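# Stand a gift box upright and open its lid

## Task

A closed gift box is lying on one of its sides on the table. Turn it so it rests on its base, then open it until the lid is roughly vertical or tilted back past vertical. Concealed magnets keep the lid's flap closed, so it takes some force to release.

## Robot and tools

Robot: two arms, left_arm and right_arm, each ending in a five-fingered hand (right_arm a right hand, left_arm its mirror image). Calibrated base positions in the scene frame: left_arm (+0.058, +0.382, 0) m, right_arm (+0.046, -0.405, 0) m, both turned almost not at all about z. Scene frame: origin at table-top height halfway between the nominal bases, +z up, +x out over the table, left_arm on the +y side. A camera stand sits behind the arms.

Frames: reported hand positions, velocities and targets use each arm's own base frame. The table and fixed cameras use the scene frame. All commanded offsets are along the axes of that arm's current Hand target. Hand point axes: +z runs along straight fingers toward the tips, +y points out of the palm face (the palm surface is at y = -0.062 m), +x runs across the palm away from the thumb on the right hand but toward the thumb on the left. A rigid mast at the wrist, palm side (x +0.05 to +0.10, z -0.16 to -0.11, up to y +0.06; x sign flipped on the left hand), can strike objects.

A row is 48 numbers, each in [-1, 1], always covering both arms: left dx, dy, dz, rx, ry, rz; 16 left-hand motor values; left current_limit, speed; then the same 24 for the right. dx..rz are an offset (not a pose) from the arm's Hand target as it stood when the action or call began; 1.0 equals 0.6 m for dx, dy, dz and 180 degrees for the rotation vector rx, ry, rz. Every row of one action counts from that same start, and a repeated offset moves the arm further. Six zeros re-command the current Hand target. The controller limits commanded orientation to 32 degrees from the measured one per step.

Hand motor order: index_mcp, index_abd, index_pip, index_dip, thumb_cmc, thumb_axl, thumb_mcp, thumb_ipl, middle_mcp, middle_abd, middle_pip, middle_dip, ring_mcp, ring_abd, ring_pip, ring_dip. Each is an absolute goal angle scaled between the hinge's two stops; +1 curls fingers toward the palm and swings the thumb in front of it. Straight values: _mcp -0.75, _abd 0.00, _pip -0.58, _dip -0.70, thumb_cmc -0.71, thumb_axl -0.68, thumb_mcp -0.23, thumb_ipl -0.17. current_limit maps -1..+1 to 0..550 mA (minimum 11 mA); speed sets goal travel at (speed + 1)/2 of 8.5 rad/s. Initial values +0.4 and -0.6. A zero in a hand column is a real goal; to leave a hand unchanged, echo its hand_goal, hand_current_limit and hand_speed.

Tools:
- execute_actions(actions, cameras): actions is a list of actions, each up to 15 rows at 1/30 s per row; a short action repeats its final row. Images return only for an empty list or when cameras names them (["all"] or specific names).
- move(target, speed, blend, stop_force, zero, blocking, cameras): target is one 48-number row or a list of up to 15; every offset counts from the Hand targets at the call's start, not from the previous target. speed in m/s, 0.002 to 3.6, default 0.25 (rotation up to twice that in rad/s). blend in m rounds corners in a list. stop_force in N, 3 to 120, ends an arm's path when its wrist sensor feels that much resistance; unreliable while the hand rotates, and omit it when backing away from a contact. zero (default true) re-zeroes the sensor first. blocking=false returns early but cannot combine with stop_force. Paths run at most 10 s, do not avoid obstacles, and the result adds a move: line (done, off_target, moving, held, fault) plus limits=paced or limits=held.
- wait(seconds 0 to 10); stop() brakes a running move; zoom_image(camera, region [x0, y0, x1, y1], pixels, at most 504 per side); zero_wrist_force(arm); finished_scene(scene = current scene number), final.

Results: end_effector_position (m), end_effector_quat_wxyz, velocities, Hand target (base for the next offset; the hand often rests a bit short, so send the missing distance), joint positions and torques, Wrist force and Wrist torque in the end effector's axes plus a peak-force line, and per motor hand_goal, hand_measured, hand_current_ma, hand_state (moving, goal, blocked, overload). Motor temperature lines warn at 70 °C; 85 °C brakes the arm for 30 to 60 s.

Cameras: cam_head_left, cam_head_right, cam_high, cam_low (672x504), cam_left_wrist, cam_right_wrist (616x616 fisheye).

Avoid: net force near 150 N on an arm, or contact torque of 138 N m (big joints) or 25.7 N m (wrist joints), either of which halts the arm 10 s; pressing a stiff arm even slightly beyond a firm contact; motor current at 495 mA or more for 5 s (shutdown); any contact between the arms, including one hand gripping the other's fingers; paths close to an arm's own base; dropping, flinging or slamming the box, or leaving it off the table.

Each tool is called as a command line: name --argument value for each argument, lists and objects as JSON in quotes; but a table of rows of numbers goes row by row, as --pt "numbers of a row", without its own name.

## Session

execute_actions --actions '[]'

Scene clock: 0.00 s.
left_arm: end_effector_position=(+0.4063, +0.0850, +0.2300) hand_goal=(-0.754, +0.000, -0.576, -0.696, -0.714, -0.678, -0.226, -0.168, -0.754, +0.000, -0.576, -0.696, -0.754, +0.000, -0.576, -0.696) hand_measured=(-0.754, +0.000, -0.576, -0.696, -0.714, -0.678, -0.226, -0.168, -0.754, +0.000, -0.576, -0.696, -0.754, +0.000, -0.576, -0.696) hand_current_ma=(+0, +0, +0, +0, +0, +0, +0, +0, +0, +0, +0, +0, +0, +0, +0, +0) hand_state=(overload, goal, goal, goal, goal, goal, goal, goal, goal, goal, goal, goal, goal, goal, goal, goal) hand_current_limit=0.40 hand_speed=-0.60 end_effector_quat_wxyz=(+0.000, +0.000, +1.000, +0.000) | right_arm: end_effector_position=(+0.4063, -0.0850, +0.2300) hand_goal=(-0.754, +0.000, -0.576, -0.696, -0.714, -0.678, -0.226, -0.168, -0.754, +0.000, -0.576, -0.696, -0.754, +0.000, -0.576, -0.696) hand_measured=(-0.754, +0.000, -0.576, -0.696, -0.714, -0.678, -0.226, -0.168, -0.754, +0.000, -0.576, -0.696, -0.754, +0.000, -0.576, -0.696) hand_current_ma=(+0, +0, +0, +0, +0, +0, +0, +0, +0, +0, +0, +0, +0, +0, +0, +0) hand_state=(goal, goal, goal, goal, goal, goal, goal, goal, goal, goal, goal, goal, goal, goal, goal, goal) hand_current_limit=0.40 hand_speed=-0.60 end_effector_quat_wxyz=(+0.000, +1.000, +0.000, +0.000)
Joint positions: left_arm=[3.458 -1.419 -2.042 -1.252 1.571 -1.255] | right_arm=[-0.316 -1.723 2.042 -1.89 -1.571 1.255]
Joint velocities: within noise
Joint torques (N m): no reading
Motor temperatures (°C): left_arm=[34 39 34 39 38 42] | right_arm=[34 36 34 40 44 42]
Wrist force (N): no reading
Wrist torque (N m): no reading
Wrist force, peak (N): no reading
Hand target: left_arm +0.4063, +0.0850, +0.2300; +0.000, +0.000, +1.000, +0.000 | right_arm +0.4063, -0.0850, +0.2300; +0.000, +1.000, +0.000, +0.000

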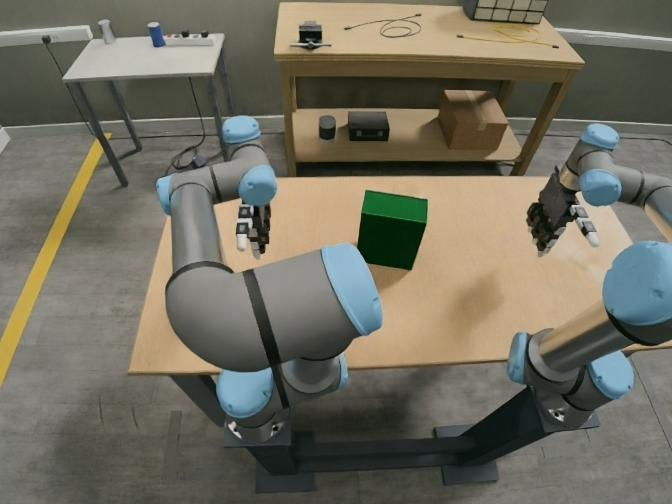

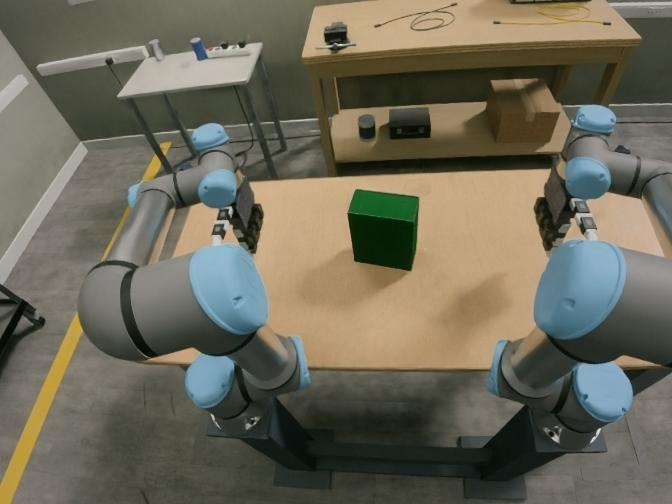

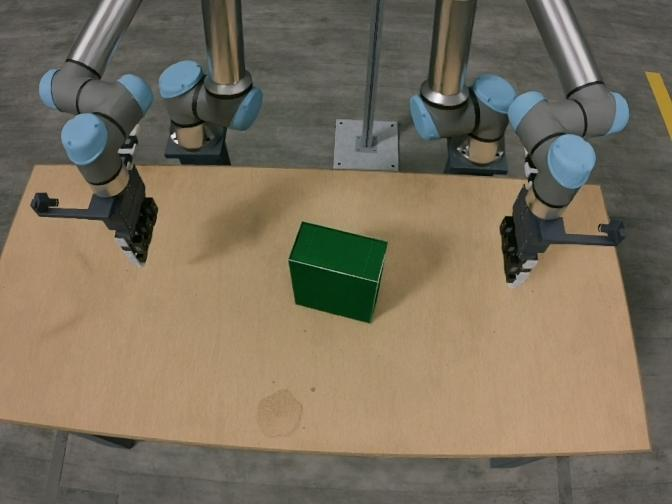

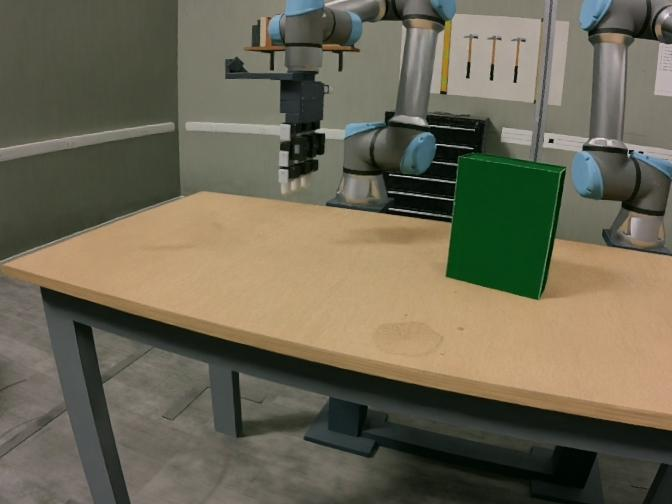

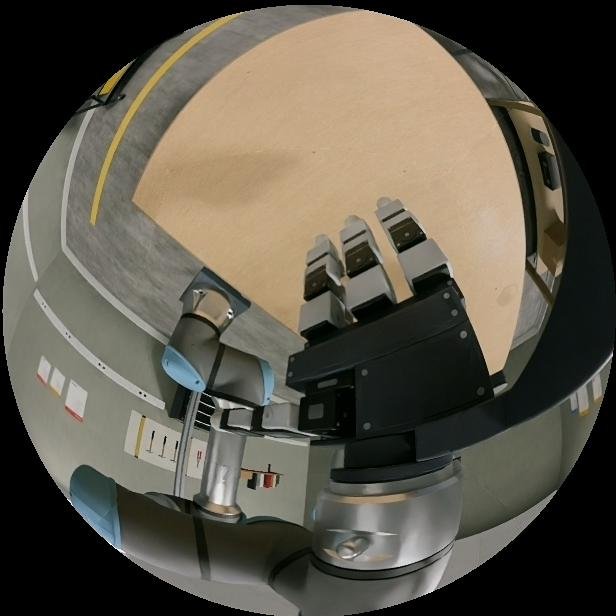

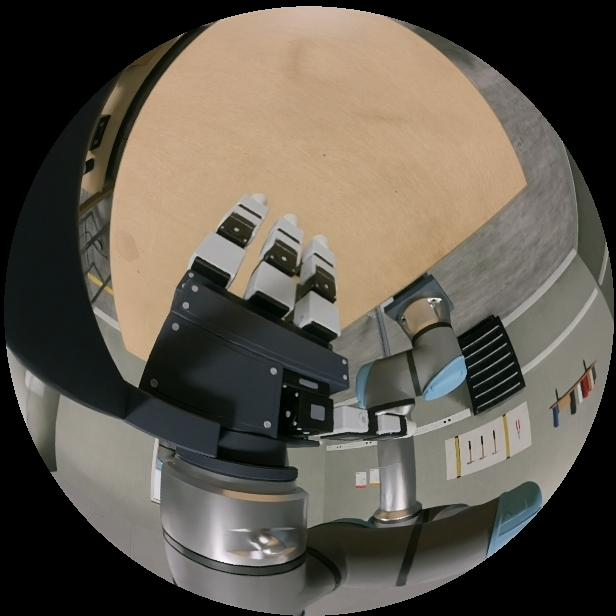

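zoom_image --camera "cam_high" --region '[270, 200, 410, 340]'

zoom_image --camera "cam_low" --region '[420, 140, 590, 310]'

zoom_image --camera "cam_head_left" --region '[340, 180, 440, 280]'

zoom_image --camera "cam_head_right" --region '[335, 180, 435, 280]'

Scaled by 3.600 from the camera's 672x504 image, which has a finer 960x720 frame.

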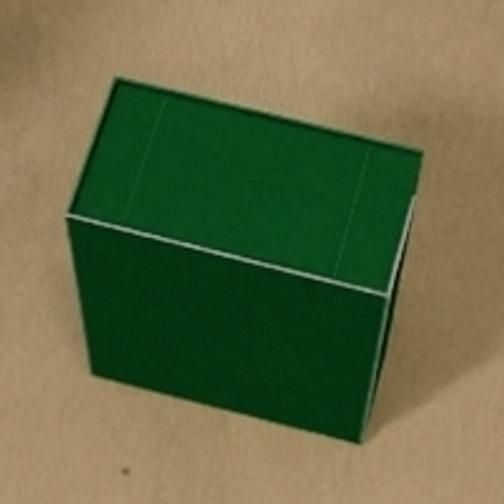

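Scaled by 2.965 from the camera's 672x504 image, which has a finer 960x720 frame.

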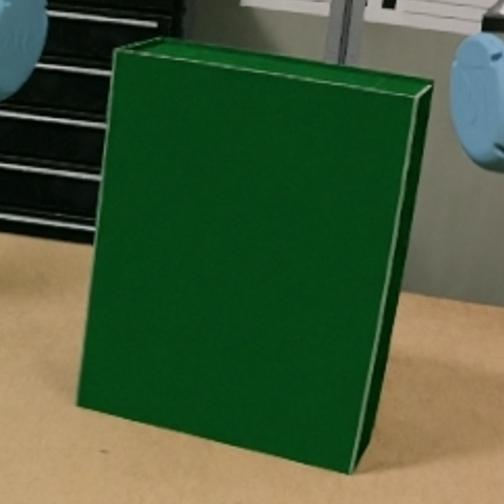

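Scaled by 5.040 from the camera's 672x504 image, which has a finer 960x720 frame.

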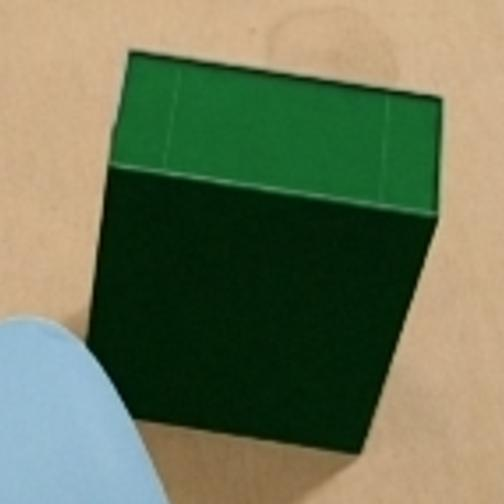

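Scaled by 5.040 from the camera's 672x504 image, which has a finer 960x720 frame.

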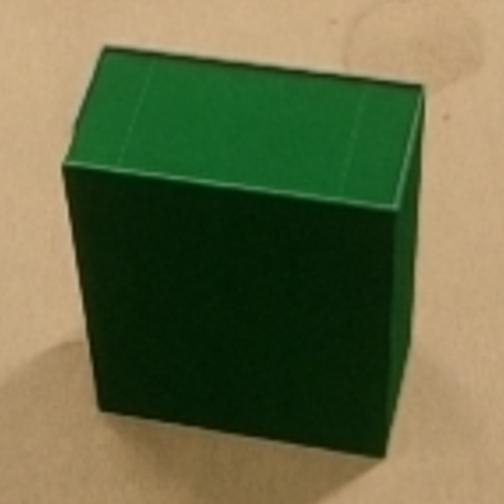

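move --target '[-0.1237,-0.3557,-0.085,0,0,0.0664,-0.754,0,-0.576,-0.696,-0.714,-0.678,-0.226,-0.168,-1,0,-0.576,-0.696,0,0,-0.576,-0.696,0.4,-0.6,-0.04,-0.4223,-0.085,0,0,0.0597,0,0,-0.576,-0.696,-0.714,-0.678,-0.226,-0.168,-1,0,-0.576,-0.696,0,0,-0.576,-0.696,0.4,-0.6]' --speed 0.3 --cameras '["cam_high","cam_low","cam_head_right"]'

zoom_image --camera "cam_high" --region '[210, 150, 480, 350]'

zoom_image --camera "cam_low" --region '[380, 80, 660, 330]'

Scene clock: 34.30 s.
left_arm: end_effector_position=(+0.4805, -0.1283, +0.2810) hand_goal=(-0.754, +0.000, -0.576, -0.696, -0.714, -0.678, -0.226, -0.168, -1.000, +0.000, -0.576, -0.696, +0.000, +0.000, -0.576, -0.696) hand_measured=(-0.754, +0.000, -0.576, -0.696, -0.714, -0.678, -0.224, -0.168, -0.992, +0.000, -0.576, -0.696, -0.016, +0.000, -0.576, -0.696) hand_current_ma=(+0, +0, +0, +0, +0, +1, +2, +0, +12, +0, +0, +0, -32, +0, +0, +0) hand_state=(overload, goal, goal, goal, goal, goal, goal, goal, goal, goal, goal, goal, goal, goal, goal, goal) hand_current_limit=0.40 hand_speed=-0.60 end_effector_quat_wxyz=(+0.000, +0.104, +0.995, +0.000) | right_arm: end_effector_position=(+0.3823, +0.1683, +0.2810) hand_goal=(+0.000, +0.000, -0.576, -0.696, -0.714, -0.678, -0.226, -0.168, -1.000, +0.000, -0.576, -0.696, +0.000, +0.000, -0.576, -0.696) hand_measured=(-0.014, +0.000, -0.576, -0.696, -0.714, -0.678, -0.224, -0.168, -0.990, +0.000, -0.576, -0.696, -0.014, +0.000, -0.576, -0.696) hand_current_ma=(-5, +0, +0, +0, +0, +0, +0, +0, +2, +0, +0, +0, -6, +0, +0, +0) hand_state=(goal, goal, goal, goal, goal, goal, goal, goal, goal, goal, goal, goal, goal, goal, goal, goal) hand_current_limit=0.40 hand_speed=-0.60 end_effector_quat_wxyz=(+0.000, +0.996, -0.094, +0.000)
Joint positions: left_arm=[2.976 -1.64 -1.696 -1.376 1.571 -1.528] | right_arm=[0.255 -1.606 1.803 -1.768 -1.571 2.014]
Joint torques (N m): left_arm=[-13.27 21.77 32.51 1.45 2.33 -1.18] | right_arm=[8.21 -12.9 -29.44 -0.98 -2.72 2.04]
Wrist force (N): left_arm=[-0.1 0.3 -0.3] | right_arm=[0.2 0.4 0.0]
Wrist torque (N m): left_arm=[0.12 0.02 0.12] | right_arm=[0.10 -0.13 -0.06]
Wrist force, peak (N): left_arm=[0.8 1.4 0.6] | right_arm=[0.1 1.7 0.2]
Hand target: left_arm +0.4805, -0.1284, +0.2810; +0.000, +0.104, +0.995, +0.000 | right_arm +0.3823, +0.1684, +0.2810; +0.000, +0.996, -0.094, +0.000
Off the commanded pose: left_arm 0.000 m, 0 deg | right_arm 0.000 m, 0 deg.
move: done
Images, in order (width x height): cam_head_right 672x504, cam_high 672x504, cam_low 672x504.

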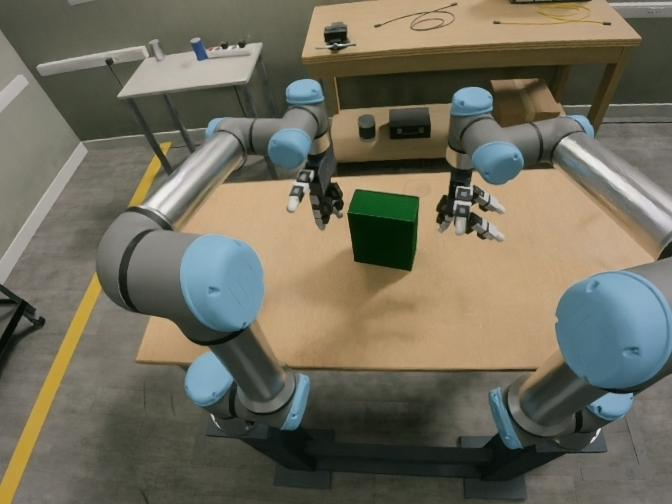

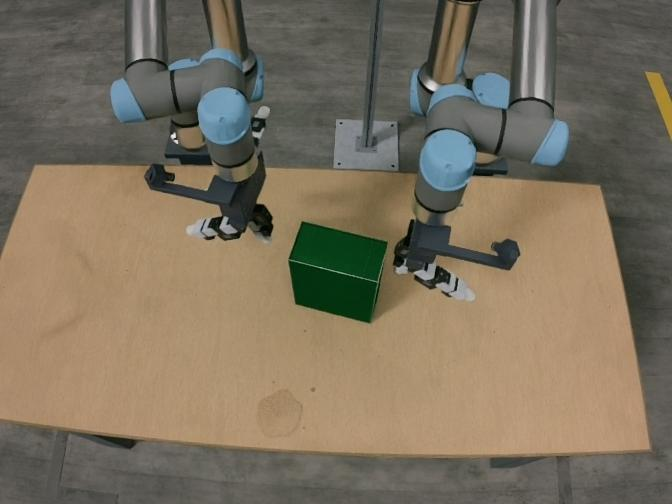

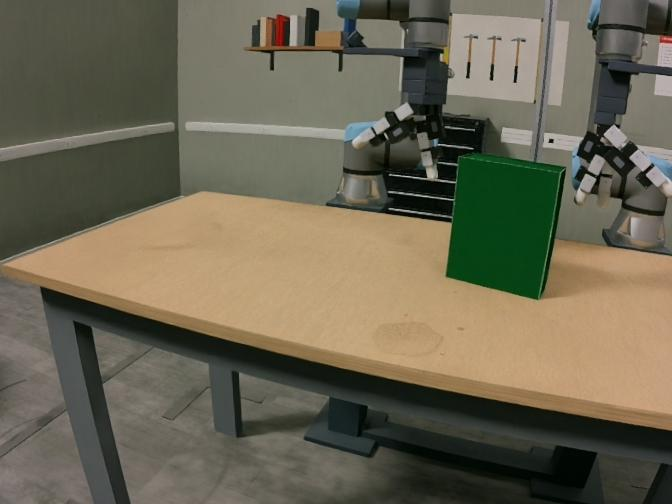

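Scaled by 1.867 from the camera's 672x504 image, which has a finer 960x720 frame.

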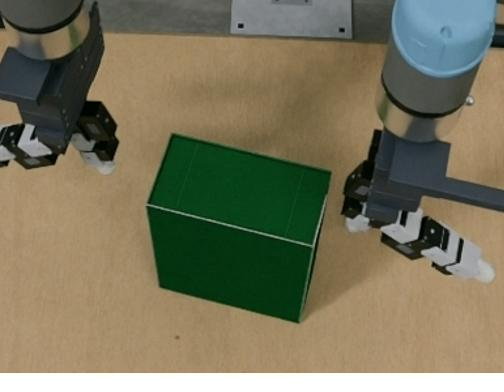

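Scaled by 1.800 from the camera's 672x504 image, which has a finer 960x720 frame.

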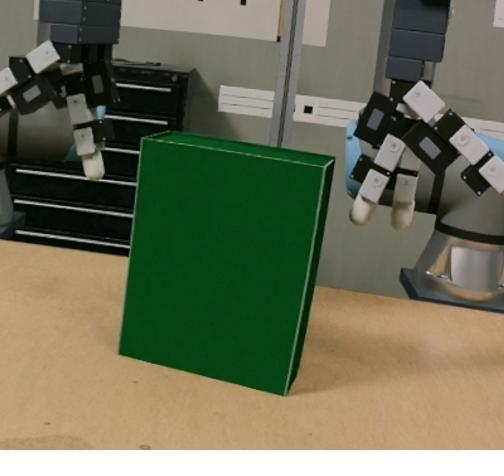

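move --target '[0,-0.1033,0,0,0,0,-0.754,0,-0.576,-0.696,-0.714,-0.678,-0.226,-0.168,-1,0,-0.576,-0.696,0,0,-0.576,-0.696,0.4,-0.6,0,-0.1033,0,0,0,0,0,0,-0.576,-0.696,-0.714,-0.678,-0.226,-0.168,-1,0,-0.576,-0.696,0,0,-0.576,-0.696,0.4,-0.6]' --speed 0.08 --cameras '["cam_high","cam_low"]'

zoom_image --camera "cam_high" --region '[210, 150, 480, 350]'

Scene clock: 38.93 s.
left_arm: end_effector_position=(+0.4677, -0.1890, +0.2810) hand_goal=(-0.754, +0.000, -0.576, -0.696, -0.714, -0.678, -0.226, -0.168, -1.000, +0.000, -0.576, -0.696, +0.000, +0.000, -0.576, -0.696) hand_measured=(-0.754, +0.000, -0.576, -0.696, -0.714, -0.678, -0.224, -0.168, -0.790, +0.002, -0.536, -0.696, -0.016, +0.000, -0.576, -0.696) hand_current_ma=(+0, +0, +0, +0, +0, +1, +2, +0, +385, +1, +97, +0, -31, +0, +0, +0) hand_state=(overload, goal, goal, goal, goal, goal, goal, goal, blocked, goal, blocked, goal, goal, goal, goal, goal) hand_current_limit=0.40 hand_speed=-0.60 end_effector_quat_wxyz=(+0.000, +0.104, +0.995, +0.000) | right_arm: end_effector_position=(+0.3938, +0.2292, +0.2810) hand_goal=(+0.000, +0.000, -0.576, -0.696, -0.714, -0.678, -0.226, -0.168, -1.000, +0.000, -0.576, -0.696, +0.000, +0.000, -0.576, -0.696) hand_measured=(-0.014, +0.000, -0.576, -0.696, -0.714, -0.678, -0.224, -0.168, -0.804, +0.002, -0.518, -0.696, -0.014, +0.000, -0.576, -0.696) hand_current_ma=(-5, +0, +0, +0, +0, +0, +0, +0, +385, +0, +66, +0, -6, +0, +0, +0) hand_state=(goal, goal, goal, goal, goal, goal, goal, goal, blocked, goal, blocked, goal, goal, goal, goal, goal) hand_current_limit=0.40 hand_speed=-0.60 end_effector_quat_wxyz=(+0.000, +0.996, -0.094, +0.000)
Joint positions: left_arm=[2.857 -1.68 -1.653 -1.38 1.571 -1.646] | right_arm=[0.366 -1.502 1.697 -1.766 -1.571 2.125]
Joint torques (N m): left_arm=[-20.73 20.16 29.02 1.25 -0.67 -1.15] | right_arm=[12.55 -13.64 -29.56 -2.37 -0.1 2.06]
Wrist force (N): left_arm=[0.6 11.1 -5.1] | right_arm=[-1.7 14.5 -5.9]
Wrist torque (N m): left_arm=[0.11 -0.12 -0.06] | right_arm=[0.21 0.05 0.18]
Wrist force, peak (N): left_arm=[0.6 11.0 -5.5] | right_arm=[-1.6 15.3 -6.1]
Hand target: left_arm +0.4677, -0.1890, +0.2810; +0.000, +0.104, +0.995, +0.000 | right_arm +0.3939, +0.2293, +0.2810; +0.000, +0.996, -0.094, +0.000
Off the commanded pose: left_arm 0.000 m, 0 deg | right_arm 0.000 m, 0 deg.
move: done
Images, in order (width x height): cam_high 672x504, cam_low 672x504.

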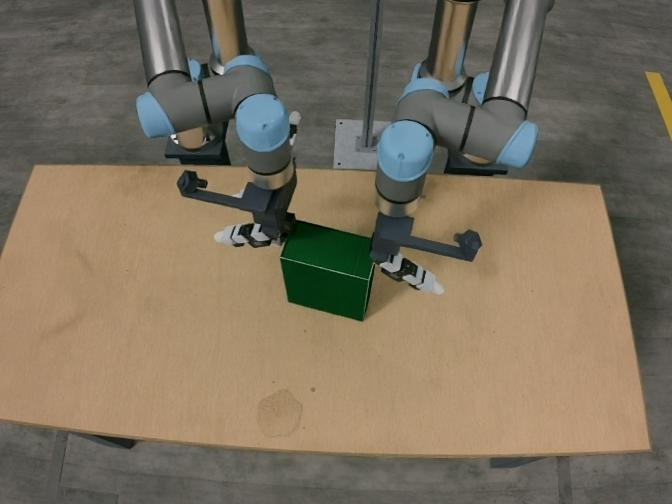

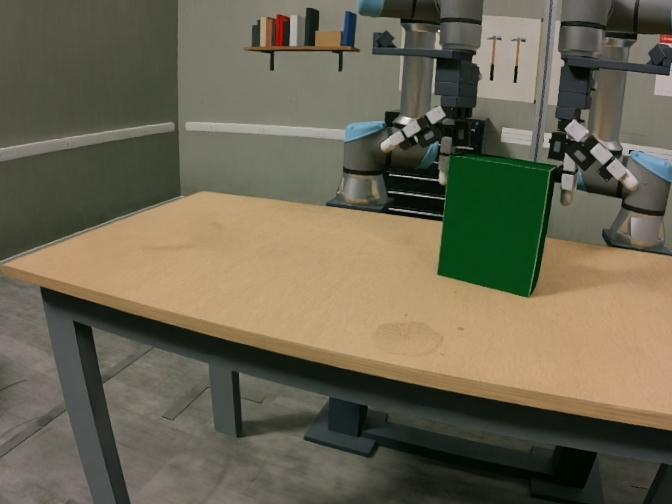

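Scaled by 1.867 from the camera's 672x504 image, which has a finer 960x720 frame.

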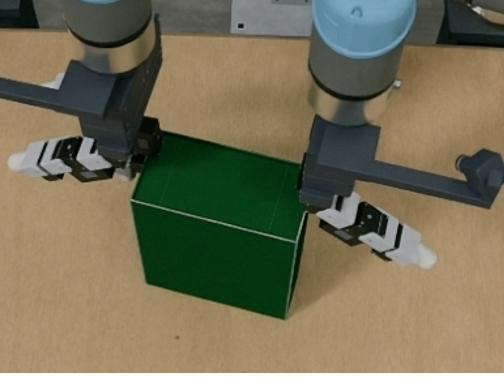

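move --pt "0.075 0 -0.0033 0 0 0 -0.754 0 -0.576 -0.696 -0.714 -0.678 -0.226 -0.168 -1 0 -0.576 -0.696 0 0 -0.576 -0.696 0.4 -0.6 -0.075 0 -0.0033 0 0 0 0 0 -0.576 -0.696 -0.714 -0.678 -0.226 -0.168 -1 0 -0.576 -0.696 0 0 -0.576 -0.696 0.4 -0.6" --pt "0.1478 0 0.0133 0 0 0 -0.754 0 -0.576 -0.696 -0.714 -0.678 -0.226 -0.168 -1 0 -0.576 -0.696 0 0 -0.576 -0.696 0.4 -0.6 -0.1478 0 0.0133 0 0 0 0 0 -0.576 -0.696 -0.714 -0.678 -0.226 -0.168 -1 0 -0.576 -0.696 0 0 -0.576 -0.696 0.4 -0.6" --pt "0.214 0 0.0473 0 0 0 -0.754 0 -0.576 -0.696 -0.714 -0.678 -0.226 -0.168 -1 0 -0.576 -0.696 0 0 -0.576 -0.696 0.4 -0.6 -0.214 0 0.0473 0 0 0 0 0 -0.576 -0.696 -0.714 -0.678 -0.226 -0.168 -1 0 -0.576 -0.696 0 0 -0.576 -0.696 0.4 -0.6" --speed 0.08 --blend 0.02 --cameras '["cam_high","cam_low","cam_head_left"]'

zoom_image --camera "cam_low" --region '[380, 80, 660, 330]'

Scene clock: 48.27 s.
left_arm: end_effector_position=(+0.3421, -0.1625, +0.2527) hand_goal=(-0.754, +0.000, -0.576, -0.696, -0.714, -0.678, -0.226, -0.168, -1.000, +0.000, -0.576, -0.696, +0.000, +0.000, -0.576, -0.696) hand_measured=(-0.754, +0.000, -0.576, -0.696, -0.714, -0.678, -0.224, -0.168, -0.782, +0.010, -0.534, -0.696, -0.016, +0.000, -0.576, -0.696) hand_current_ma=(+0, +0, +0, +0, +0, +1, +2, +0, +385, +13, +99, +0, -31, +0, +0, +0) hand_state=(overload, goal, goal, goal, goal, goal, goal, goal, blocked, goal, blocked, goal, goal, goal, goal, goal) hand_current_limit=0.40 hand_speed=-0.60 end_effector_quat_wxyz=(+0.000, +0.104, +0.995, +0.000) | right_arm: end_effector_position=(+0.2678, +0.2532, +0.2527) hand_goal=(+0.000, +0.000, -0.576, -0.696, -0.714, -0.678, -0.226, -0.168, -1.000, +0.000, -0.576, -0.696, +0.000, +0.000, -0.576, -0.696) hand_measured=(-0.014, +0.000, -0.576, -0.696, -0.714, -0.678, -0.224, -0.168, -0.804, +0.028, -0.532, -0.696, -0.014, +0.000, -0.576, -0.696) hand_current_ma=(-5, +0, +0, +0, +0, +0, +0, +0, +385, +14, +40, +0, -6, +0, +0, +0) hand_state=(goal, goal, goal, goal, goal, goal, goal, goal, blocked, blocked, blocked, goal, goal, goal, goal, goal) hand_current_limit=0.40 hand_speed=-0.60 end_effector_quat_wxyz=(+0.000, +0.996, -0.094, +0.000)
Joint positions: left_arm=[2.833 -1.399 -1.998 -1.316 1.571 -1.671] | right_arm=[0.527 -1.681 1.945 -1.836 -1.571 2.286]
Joint torques (N m): left_arm=[-17.44 24.47 16.28 4.15 -3.2 -1.23] | right_arm=[11.17 -24.3 -10.29 -5.18 -1.47 1.86]
Wrist force (N): left_arm=[0.4 8.0 2.0] | right_arm=[-4.7 11.8 -12.4]
Wrist torque (N m): left_arm=[-0.47 0.00 -0.03] | right_arm=[1.11 0.18 -0.16]
Wrist force, peak (N): left_arm=[-2.0 11.3 -6.2] | right_arm=[-5.9 12.7 -16.2]
Hand target: left_arm +0.3421, -0.1624, +0.2526; +0.000, +0.104, +0.995, +0.000 | right_arm +0.2677, +0.2532, +0.2526; +0.000, +0.996, -0.094, +0.000
Off the commanded pose: left_arm 0.000 m, 0 deg | right_arm 0.000 m, 0 deg.
move: done
Images, in order (width x height): cam_head_left 672x504, cam_high 672x504, cam_low 672x504.

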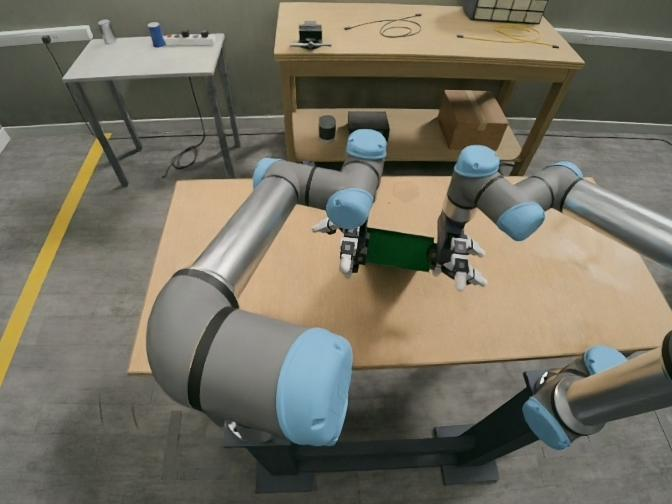

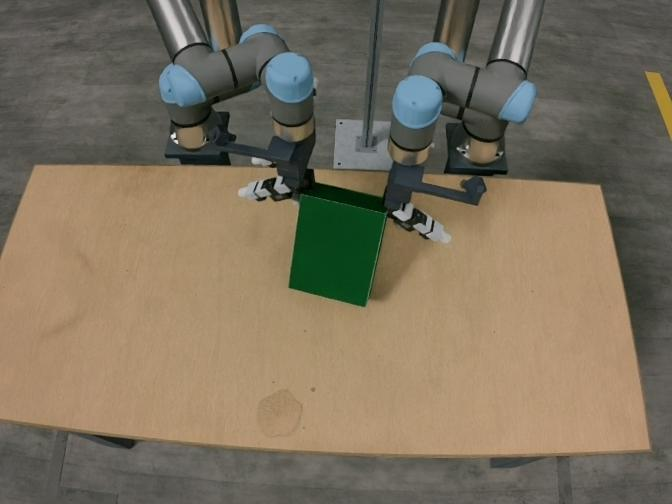

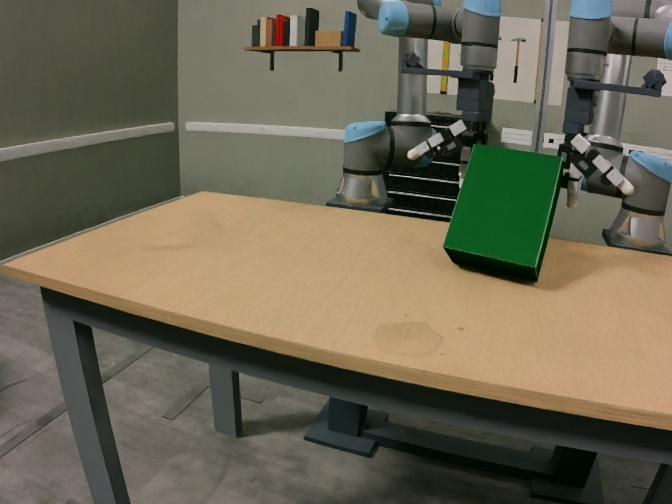

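Scaled by 1.800 from the camera's 672x504 image, which has a finer 960x720 frame.

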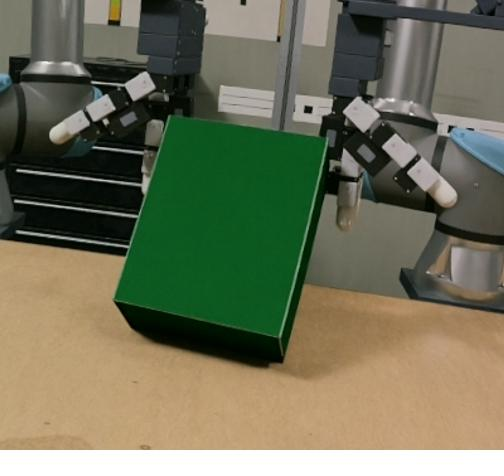

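move --pt "0.0552 0 0.0505 0 0 0 -0.754 0 -0.576 -0.696 -0.714 -0.678 -0.226 -0.168 -1 0 -0.576 -0.696 0 0 -0.576 -0.696 0.4 -0.6 -0.0552 0 0.0505 0 0 0 0 0 -0.576 -0.696 -0.714 -0.678 -0.226 -0.168 -1 0 -0.576 -0.696 0 0 -0.576 -0.696 0.4 -0.6" --pt "0.0952 0 0.1135 0 0 0 -0.754 0 -0.576 -0.696 -0.714 -0.678 -0.226 -0.168 -1 0 -0.576 -0.696 0 0 -0.576 -0.696 0.4 -0.6 -0.0952 0 0.1135 0 0 0 0 0 -0.576 -0.696 -0.714 -0.678 -0.226 -0.168 -1 0 -0.576 -0.696 0 0 -0.576 -0.696 0.4 -0.6" --pt "0.113 0 0.155 0 0 0 -0.754 0 -0.576 -0.696 -0.714 -0.678 -0.226 -0.168 -1 0 -0.576 -0.696 0 0 -0.576 -0.696 0.4 -0.6 -0.113 0 0.155 0 0 0 0 0 -0.576 -0.696 -0.714 -0.678 -0.226 -0.168 -1 0 -0.576 -0.696 0 0 -0.576 -0.696 0.4 -0.6" --speed 0.08 --blend 0.02 --cameras '["cam_high","cam_low","cam_head_right"]'

zoom_image --camera "cam_low" --region '[380, 100, 660, 350]'

zoom_image --camera "cam_head_right" --region '[270, 170, 500, 370]'

Scene clock: 56.03 s.
left_arm: end_effector_position=(+0.2758, -0.1484, +0.1597) hand_goal=(-0.754, +0.000, -0.576, -0.696, -0.714, -0.678, -0.226, -0.168, -1.000, +0.000, -0.576, -0.696, +0.000, +0.000, -0.576, -0.696) hand_measured=(-0.754, +0.000, -0.576, -0.696, -0.714, -0.678, -0.224, -0.168, -0.782, +0.020, -0.534, -0.696, -0.016, +0.000, -0.576, -0.696) hand_current_ma=(+0, +0, +0, +0, +0, +1, +2, +0, +385, +30, +99, +0, -31, +0, +0, +0) hand_state=(overload, goal, goal, goal, goal, goal, goal, goal, blocked, goal, blocked, goal, goal, goal, goal, goal) hand_current_limit=0.40 hand_speed=-0.60 end_effector_quat_wxyz=(+0.000, +0.104, +0.995, +0.000) | right_arm: end_effector_position=(+0.2011, +0.2658, +0.1597) hand_goal=(+0.000, +0.000, -0.576, -0.696, -0.714, -0.678, -0.226, -0.168, -1.000, +0.000, -0.576, -0.696, +0.000, +0.000, -0.576, -0.696) hand_measured=(-0.014, +0.000, -0.576, -0.696, -0.714, -0.678, -0.224, -0.168, -0.806, +0.028, -0.530, -0.696, -0.014, +0.000, -0.576, -0.696) hand_current_ma=(-5, +0, +0, +0, +0, +0, +0, +0, +385, +14, +41, +0, -6, +0, +0, +0) hand_state=(goal, goal, goal, goal, goal, goal, goal, goal, blocked, blocked, blocked, goal, goal, goal, goal, goal) hand_current_limit=0.40 hand_speed=-0.60 end_effector_quat_wxyz=(+0.000, +0.996, -0.094, +0.000)
Joint positions: left_arm=[2.813 -1.324 -2.31 -1.079 1.571 -1.69] | right_arm=[0.642 -1.668 2.192 -2.095 -1.571 2.4]
Joint torques (N m): left_arm=[-16.49 4.74 13.94 3.91 0.63 -1.18] | right_arm=[8.98 -6.57 -15.52 -5.38 -1.35 2]
Wrist force (N): left_arm=[1.1 6.3 0.7] | right_arm=[-0.8 7.5 0.2]
Wrist torque (N m): left_arm=[-0.23 -0.06 0.05] | right_arm=[-0.12 -0.05 0.10]
Wrist force, peak (N): left_arm=[2.0 9.9 -2.2] | right_arm=[-5.9 12.4 -16.4]
Hand target: left_arm +0.2757, -0.1484, +0.1596; +0.000, +0.104, +0.995, +0.000 | right_arm +0.2011, +0.2658, +0.1596; +0.000, +0.996, -0.094, +0.000
Off the commanded pose: left_arm 0.000 m, 0 deg | right_arm 0.000 m, 0 deg.
move: done; blend cut to 0.0135 m at target 2
Images, in order (width x height): cam_head_right 672x504, cam_high 672x504, cam_low 672x504.

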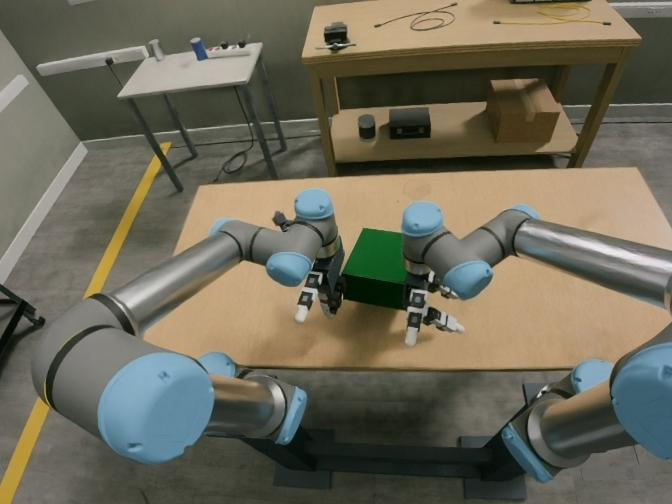

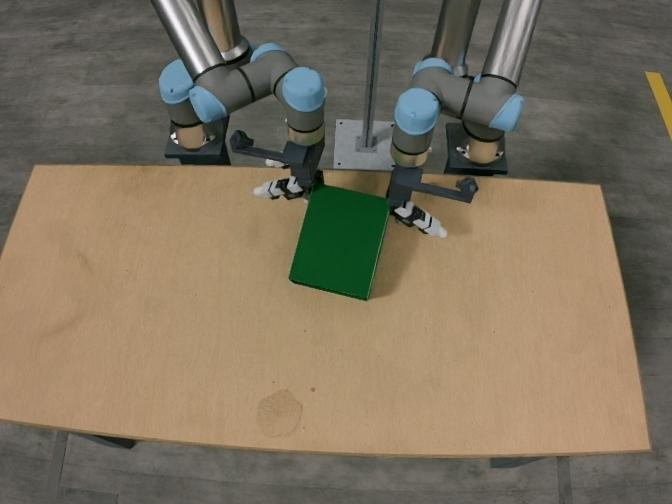

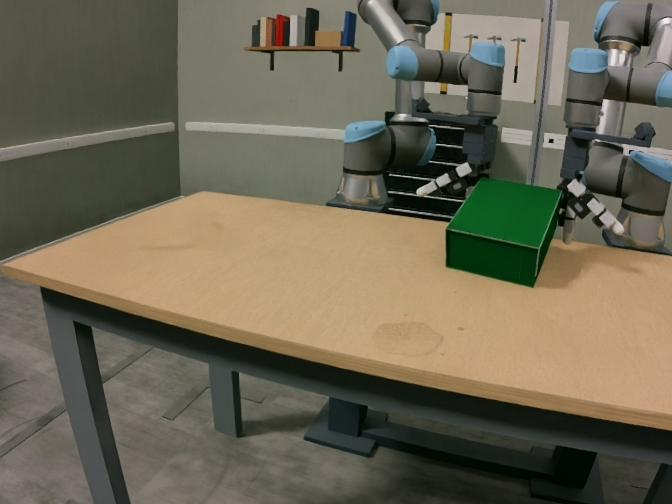

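Scaled by 1.800 from the camera's 672x504 image, which has a finer 960x720 frame.

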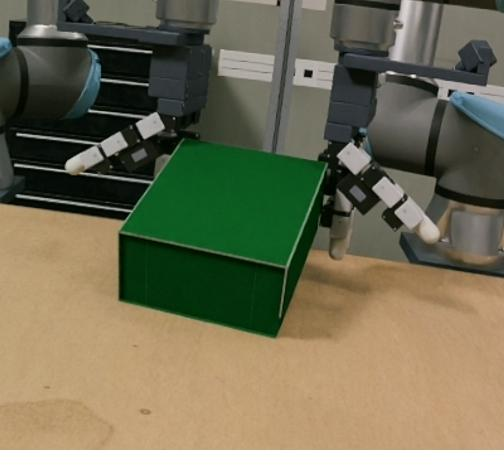

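Scaled by 2.191 from the camera's 672x504 image, which has a finer 960x720 frame.

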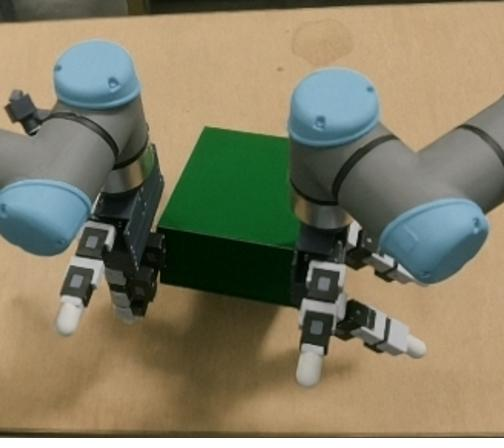

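move --target '[0.005,0,0.023,0,0,0,-0.754,0,-0.576,-0.696,-0.714,-0.678,-0.226,-0.168,-1,0,-0.576,-0.696,0,0,-0.576,-0.696,0.4,-0.6,-0.005,0,0.023,0,0,0,0,0,-0.576,-0.696,-0.714,-0.678,-0.226,-0.168,-1,0,-0.576,-0.696,0,0,-0.576,-0.696,0.4,-0.6]' --speed 0.05

move --pt "0 0.08 0 0 0 0 -0.754 0 0.8 0.8 -0.714 -0.678 -0.226 -0.168 -1 0 -0.576 -0.696 0 0 -0.576 -0.696 0.4 -0.6 0 0 0 0 0 0 0 0 -0.576 -0.696 -0.714 -0.678 -0.226 -0.168 -1 0 -0.576 -0.696 0 0 -0.576 -0.696 0.4 -0.6" --pt "-0.0733 0.1667 0.08 0.15 0 0 -0.754 0 0.8 0.8 -0.714 -0.678 -0.226 -0.168 -1 0 -0.576 -0.696 -1 0 -0.576 -0.696 0.75 -0.6 0 0 0 0 0 0 0 0 -0.576 -0.696 -0.714 -0.678 -0.226 -0.168 -1 0 -0.576 -0.696 0 0 -0.576 -0.696 0.4 -0.6" --speed 0.2 --blend 0.02 --cameras '["cam_high","cam_low","cam_head_left","cam_left_wrist"]'

zoom_image --camera "cam_low" --region '[420, 130, 660, 350]'

zoom_image --camera "cam_high" --region '[270, 150, 490, 330]'

Scene clock: 80.83 s.
left_arm: end_effector_position=(+0.2728, -0.1478, +0.1459) hand_goal=(-0.754, +0.000, -0.576, -0.696, -0.714, -0.678, -0.226, -0.168, -1.000, +0.000, -0.576, -0.696, +0.000, +0.000, -0.576, -0.696) hand_measured=(-0.754, +0.000, -0.576, -0.696, -0.714, -0.678, -0.224, -0.168, -0.782, +0.022, -0.534, -0.696, -0.016, +0.000, -0.576, -0.696) hand_current_ma=(+0, +0, +0, +0, +0, +1, +2, +0, +385, +33, +99, +0, -31, +0, +0, +0) hand_state=(overload, goal, goal, goal, goal, goal, goal, goal, blocked, blocked, blocked, goal, goal, goal, goal, goal) hand_current_limit=0.40 hand_speed=-0.60 end_effector_quat_wxyz=(+0.000, +0.104, +0.995, +0.000) | right_arm: end_effector_position=(+0.1982, +0.2664, +0.1459) hand_goal=(+0.000, +0.000, -0.576, -0.696, -0.714, -0.678, -0.226, -0.168, -1.000, +0.000, -0.576, -0.696, +0.000, +0.000, -0.576, -0.696) hand_measured=(-0.014, +0.000, -0.576, -0.696, -0.714, -0.678, -0.224, -0.168, -0.806, +0.028, -0.530, -0.696, -0.014, +0.000, -0.576, -0.696) hand_current_ma=(-5, +0, +0, +0, +0, +0, +0, +0, +385, +14, +41, +0, -6, +0, +0, +0) hand_state=(goal, goal, goal, goal, goal, goal, goal, goal, blocked, blocked, blocked, goal, goal, goal, goal, goal) hand_current_limit=0.40 hand_speed=-0.60 end_effector_quat_wxyz=(+0.000, +0.996, -0.094, +0.000)
Joint positions: left_arm=[2.812 -1.338 -2.34 -1.034 1.571 -1.691] | right_arm=[0.647 -1.65 2.217 -2.138 -1.571 2.405]
Joint torques (N m): left_arm=[-16.65 3.79 13.62 4.15 -1.04 -1.11] | right_arm=[10.66 -8.48 -14.21 -4.97 -0.42 1.87]
Wrist force (N): left_arm=[1.1 5.9 0.5] | right_arm=[-0.7 7.2 0.3]
Wrist torque (N m): left_arm=[-0.26 -0.04 0.05] | right_arm=[-0.10 0.00 0.10]
Wrist force, peak (N): left_arm=[1.1 6.4 0.6] | right_arm=[-1.4 7.8 -0.3]
Hand target: left_arm +0.2728, -0.1478, +0.1458; +0.000, +0.104, +0.995, +0.000 | right_arm +0.1981, +0.2664, +0.1458; +0.000, +0.996, -0.094, +0.000
Off the commanded pose: left_arm 0.000 m, 0 deg | right_arm 0.000 m, 0 deg.
move: done

Scene clock: 83.93 s.
left_arm: end_effector_position=(+0.3365, -0.0590, +0.0978) hand_goal=(-0.754, +0.000, +0.800, +0.800, -0.714, -0.678, -0.226, -0.168, -1.000, +0.000, -0.576, -0.696, -1.000, +0.000, -0.576, -0.696) hand_measured=(-0.754, +0.000, +0.794, +0.796, -0.712, -0.678, -0.224, -0.168, -0.988, +0.002, -0.572, -0.696, -0.982, +0.000, -0.576, -0.696) hand_current_ma=(+0, +0, -8, -3, +1, +1, +2, +0, +20, +2, +5, +0, +35, +0, +0, +0) hand_state=(overload, goal, goal, goal, goal, goal, goal, goal, goal, goal, goal, goal, goal, goal, goal, goal) hand_current_limit=0.75 hand_speed=-0.60 end_effector_quat_wxyz=(-0.024, +0.101, +0.967, -0.232) | right_arm: end_effector_position=(+0.1981, +0.2664, +0.1458) hand_goal=(+0.000, +0.000, -0.576, -0.696, -0.714, -0.678, -0.226, -0.168, -1.000, +0.000, -0.576, -0.696, +0.000, +0.000, -0.576, -0.696) hand_measured=(-0.014, +0.000, -0.576, -0.696, -0.714, -0.678, -0.224, -0.168, -0.972, +0.002, -0.562, -0.696, -0.014, +0.000, -0.576, -0.696) hand_current_ma=(-5, +0, +0, +0, +0, +0, +0, +0, +19, +0, +4, +0, -6, +0, +0, +0) hand_state=(goal, goal, goal, goal, goal, goal, goal, goal, blocked, goal, goal, goal, goal, goal, goal, goal) hand_current_limit=0.40 hand_speed=-0.60 end_effector_quat_wxyz=(+0.000, +0.996, -0.094, +0.000)
Joint positions: left_arm=[3.416 -1.373 -2.35 -1.222 1.157 -1.039] | right_arm=[0.647 -1.65 2.217 -2.138 -1.571 2.406]
Joint torques (N m): left_arm=[12.45 5.09 28.11 1.04 -2.34 1.36] | right_arm=[3.73 -8.98 -13.43 -2.07 -0.18 1.93]
Wrist force (N): left_arm=[0.6 -0.1 0.3] | right_arm=[-0.5 0.7 0.0]
Wrist torque (N m): left_arm=[0.24 -0.06 -0.01] | right_arm=[0.07 -0.04 -0.09]
Wrist force, peak (N): left_arm=[0.8 6.1 0.4] | right_arm=[-0.9 7.0 -0.2]
Hand target: left_arm +0.3365, -0.0590, +0.0978; -0.024, +0.101, +0.967, -0.232 | right_arm +0.1981, +0.2664, +0.1458; +0.000, +0.996, -0.094, +0.000
Off the commanded pose: left_arm 0.000 m, 0 deg | right_arm 0.000 m, 0 deg.
move: done
camera_calibration:
cam_left_wrist: T_world_to_cam=[[0.625876, -0.748223, 0.220092, -0.298159], [-0.407187, -0.0727962, 0.910439, -0.0119462], [-0.66519, -0.659441, -0.350228, 0.346511], [0, 0, 0, 1]] pos_world=[0.412242, 0.00454445, 0.197857]
Images, in order (width x height): cam_head_left 672x504, cam_high 672x504, cam_low 672x504, cam_left_wrist 616x616.

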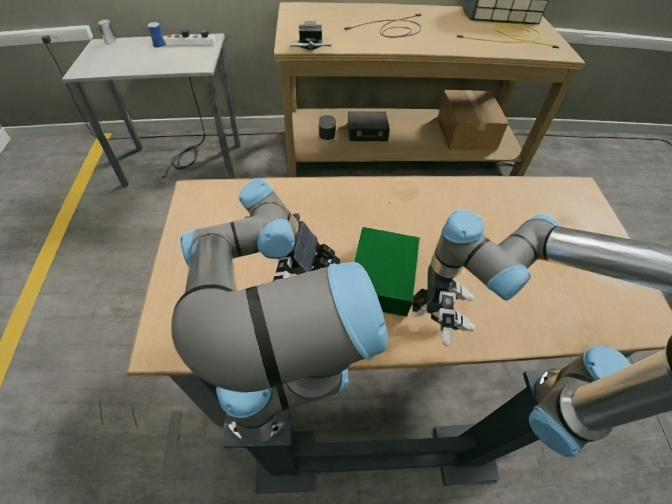

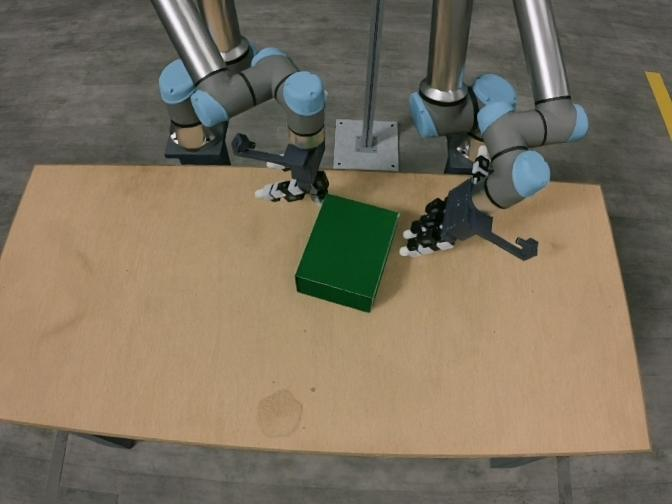

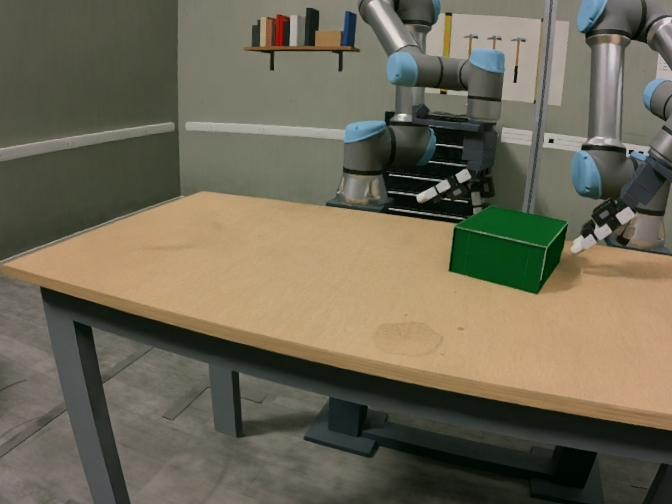

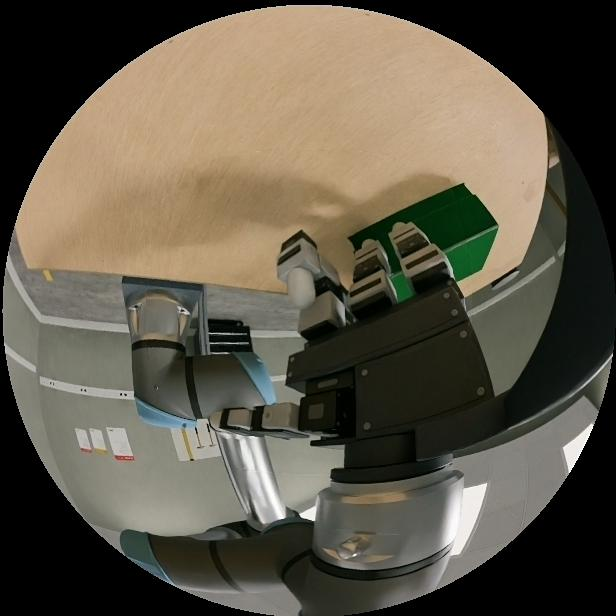

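Scaled by 2.100 from the camera's 672x504 image, which has a finer 960x720 frame.

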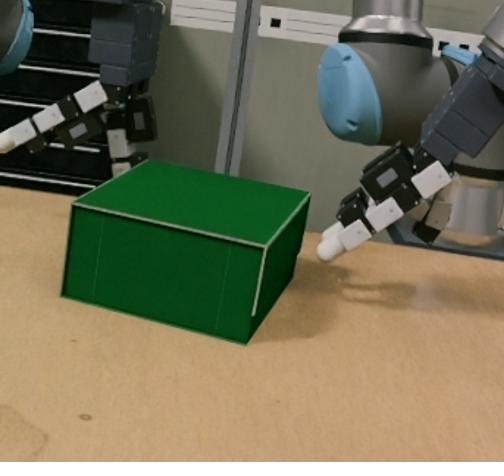

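Scaled by 2.291 from the camera's 672x504 image, which has a finer 960x720 frame.

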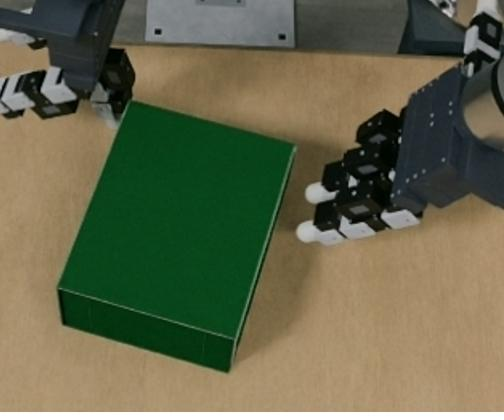

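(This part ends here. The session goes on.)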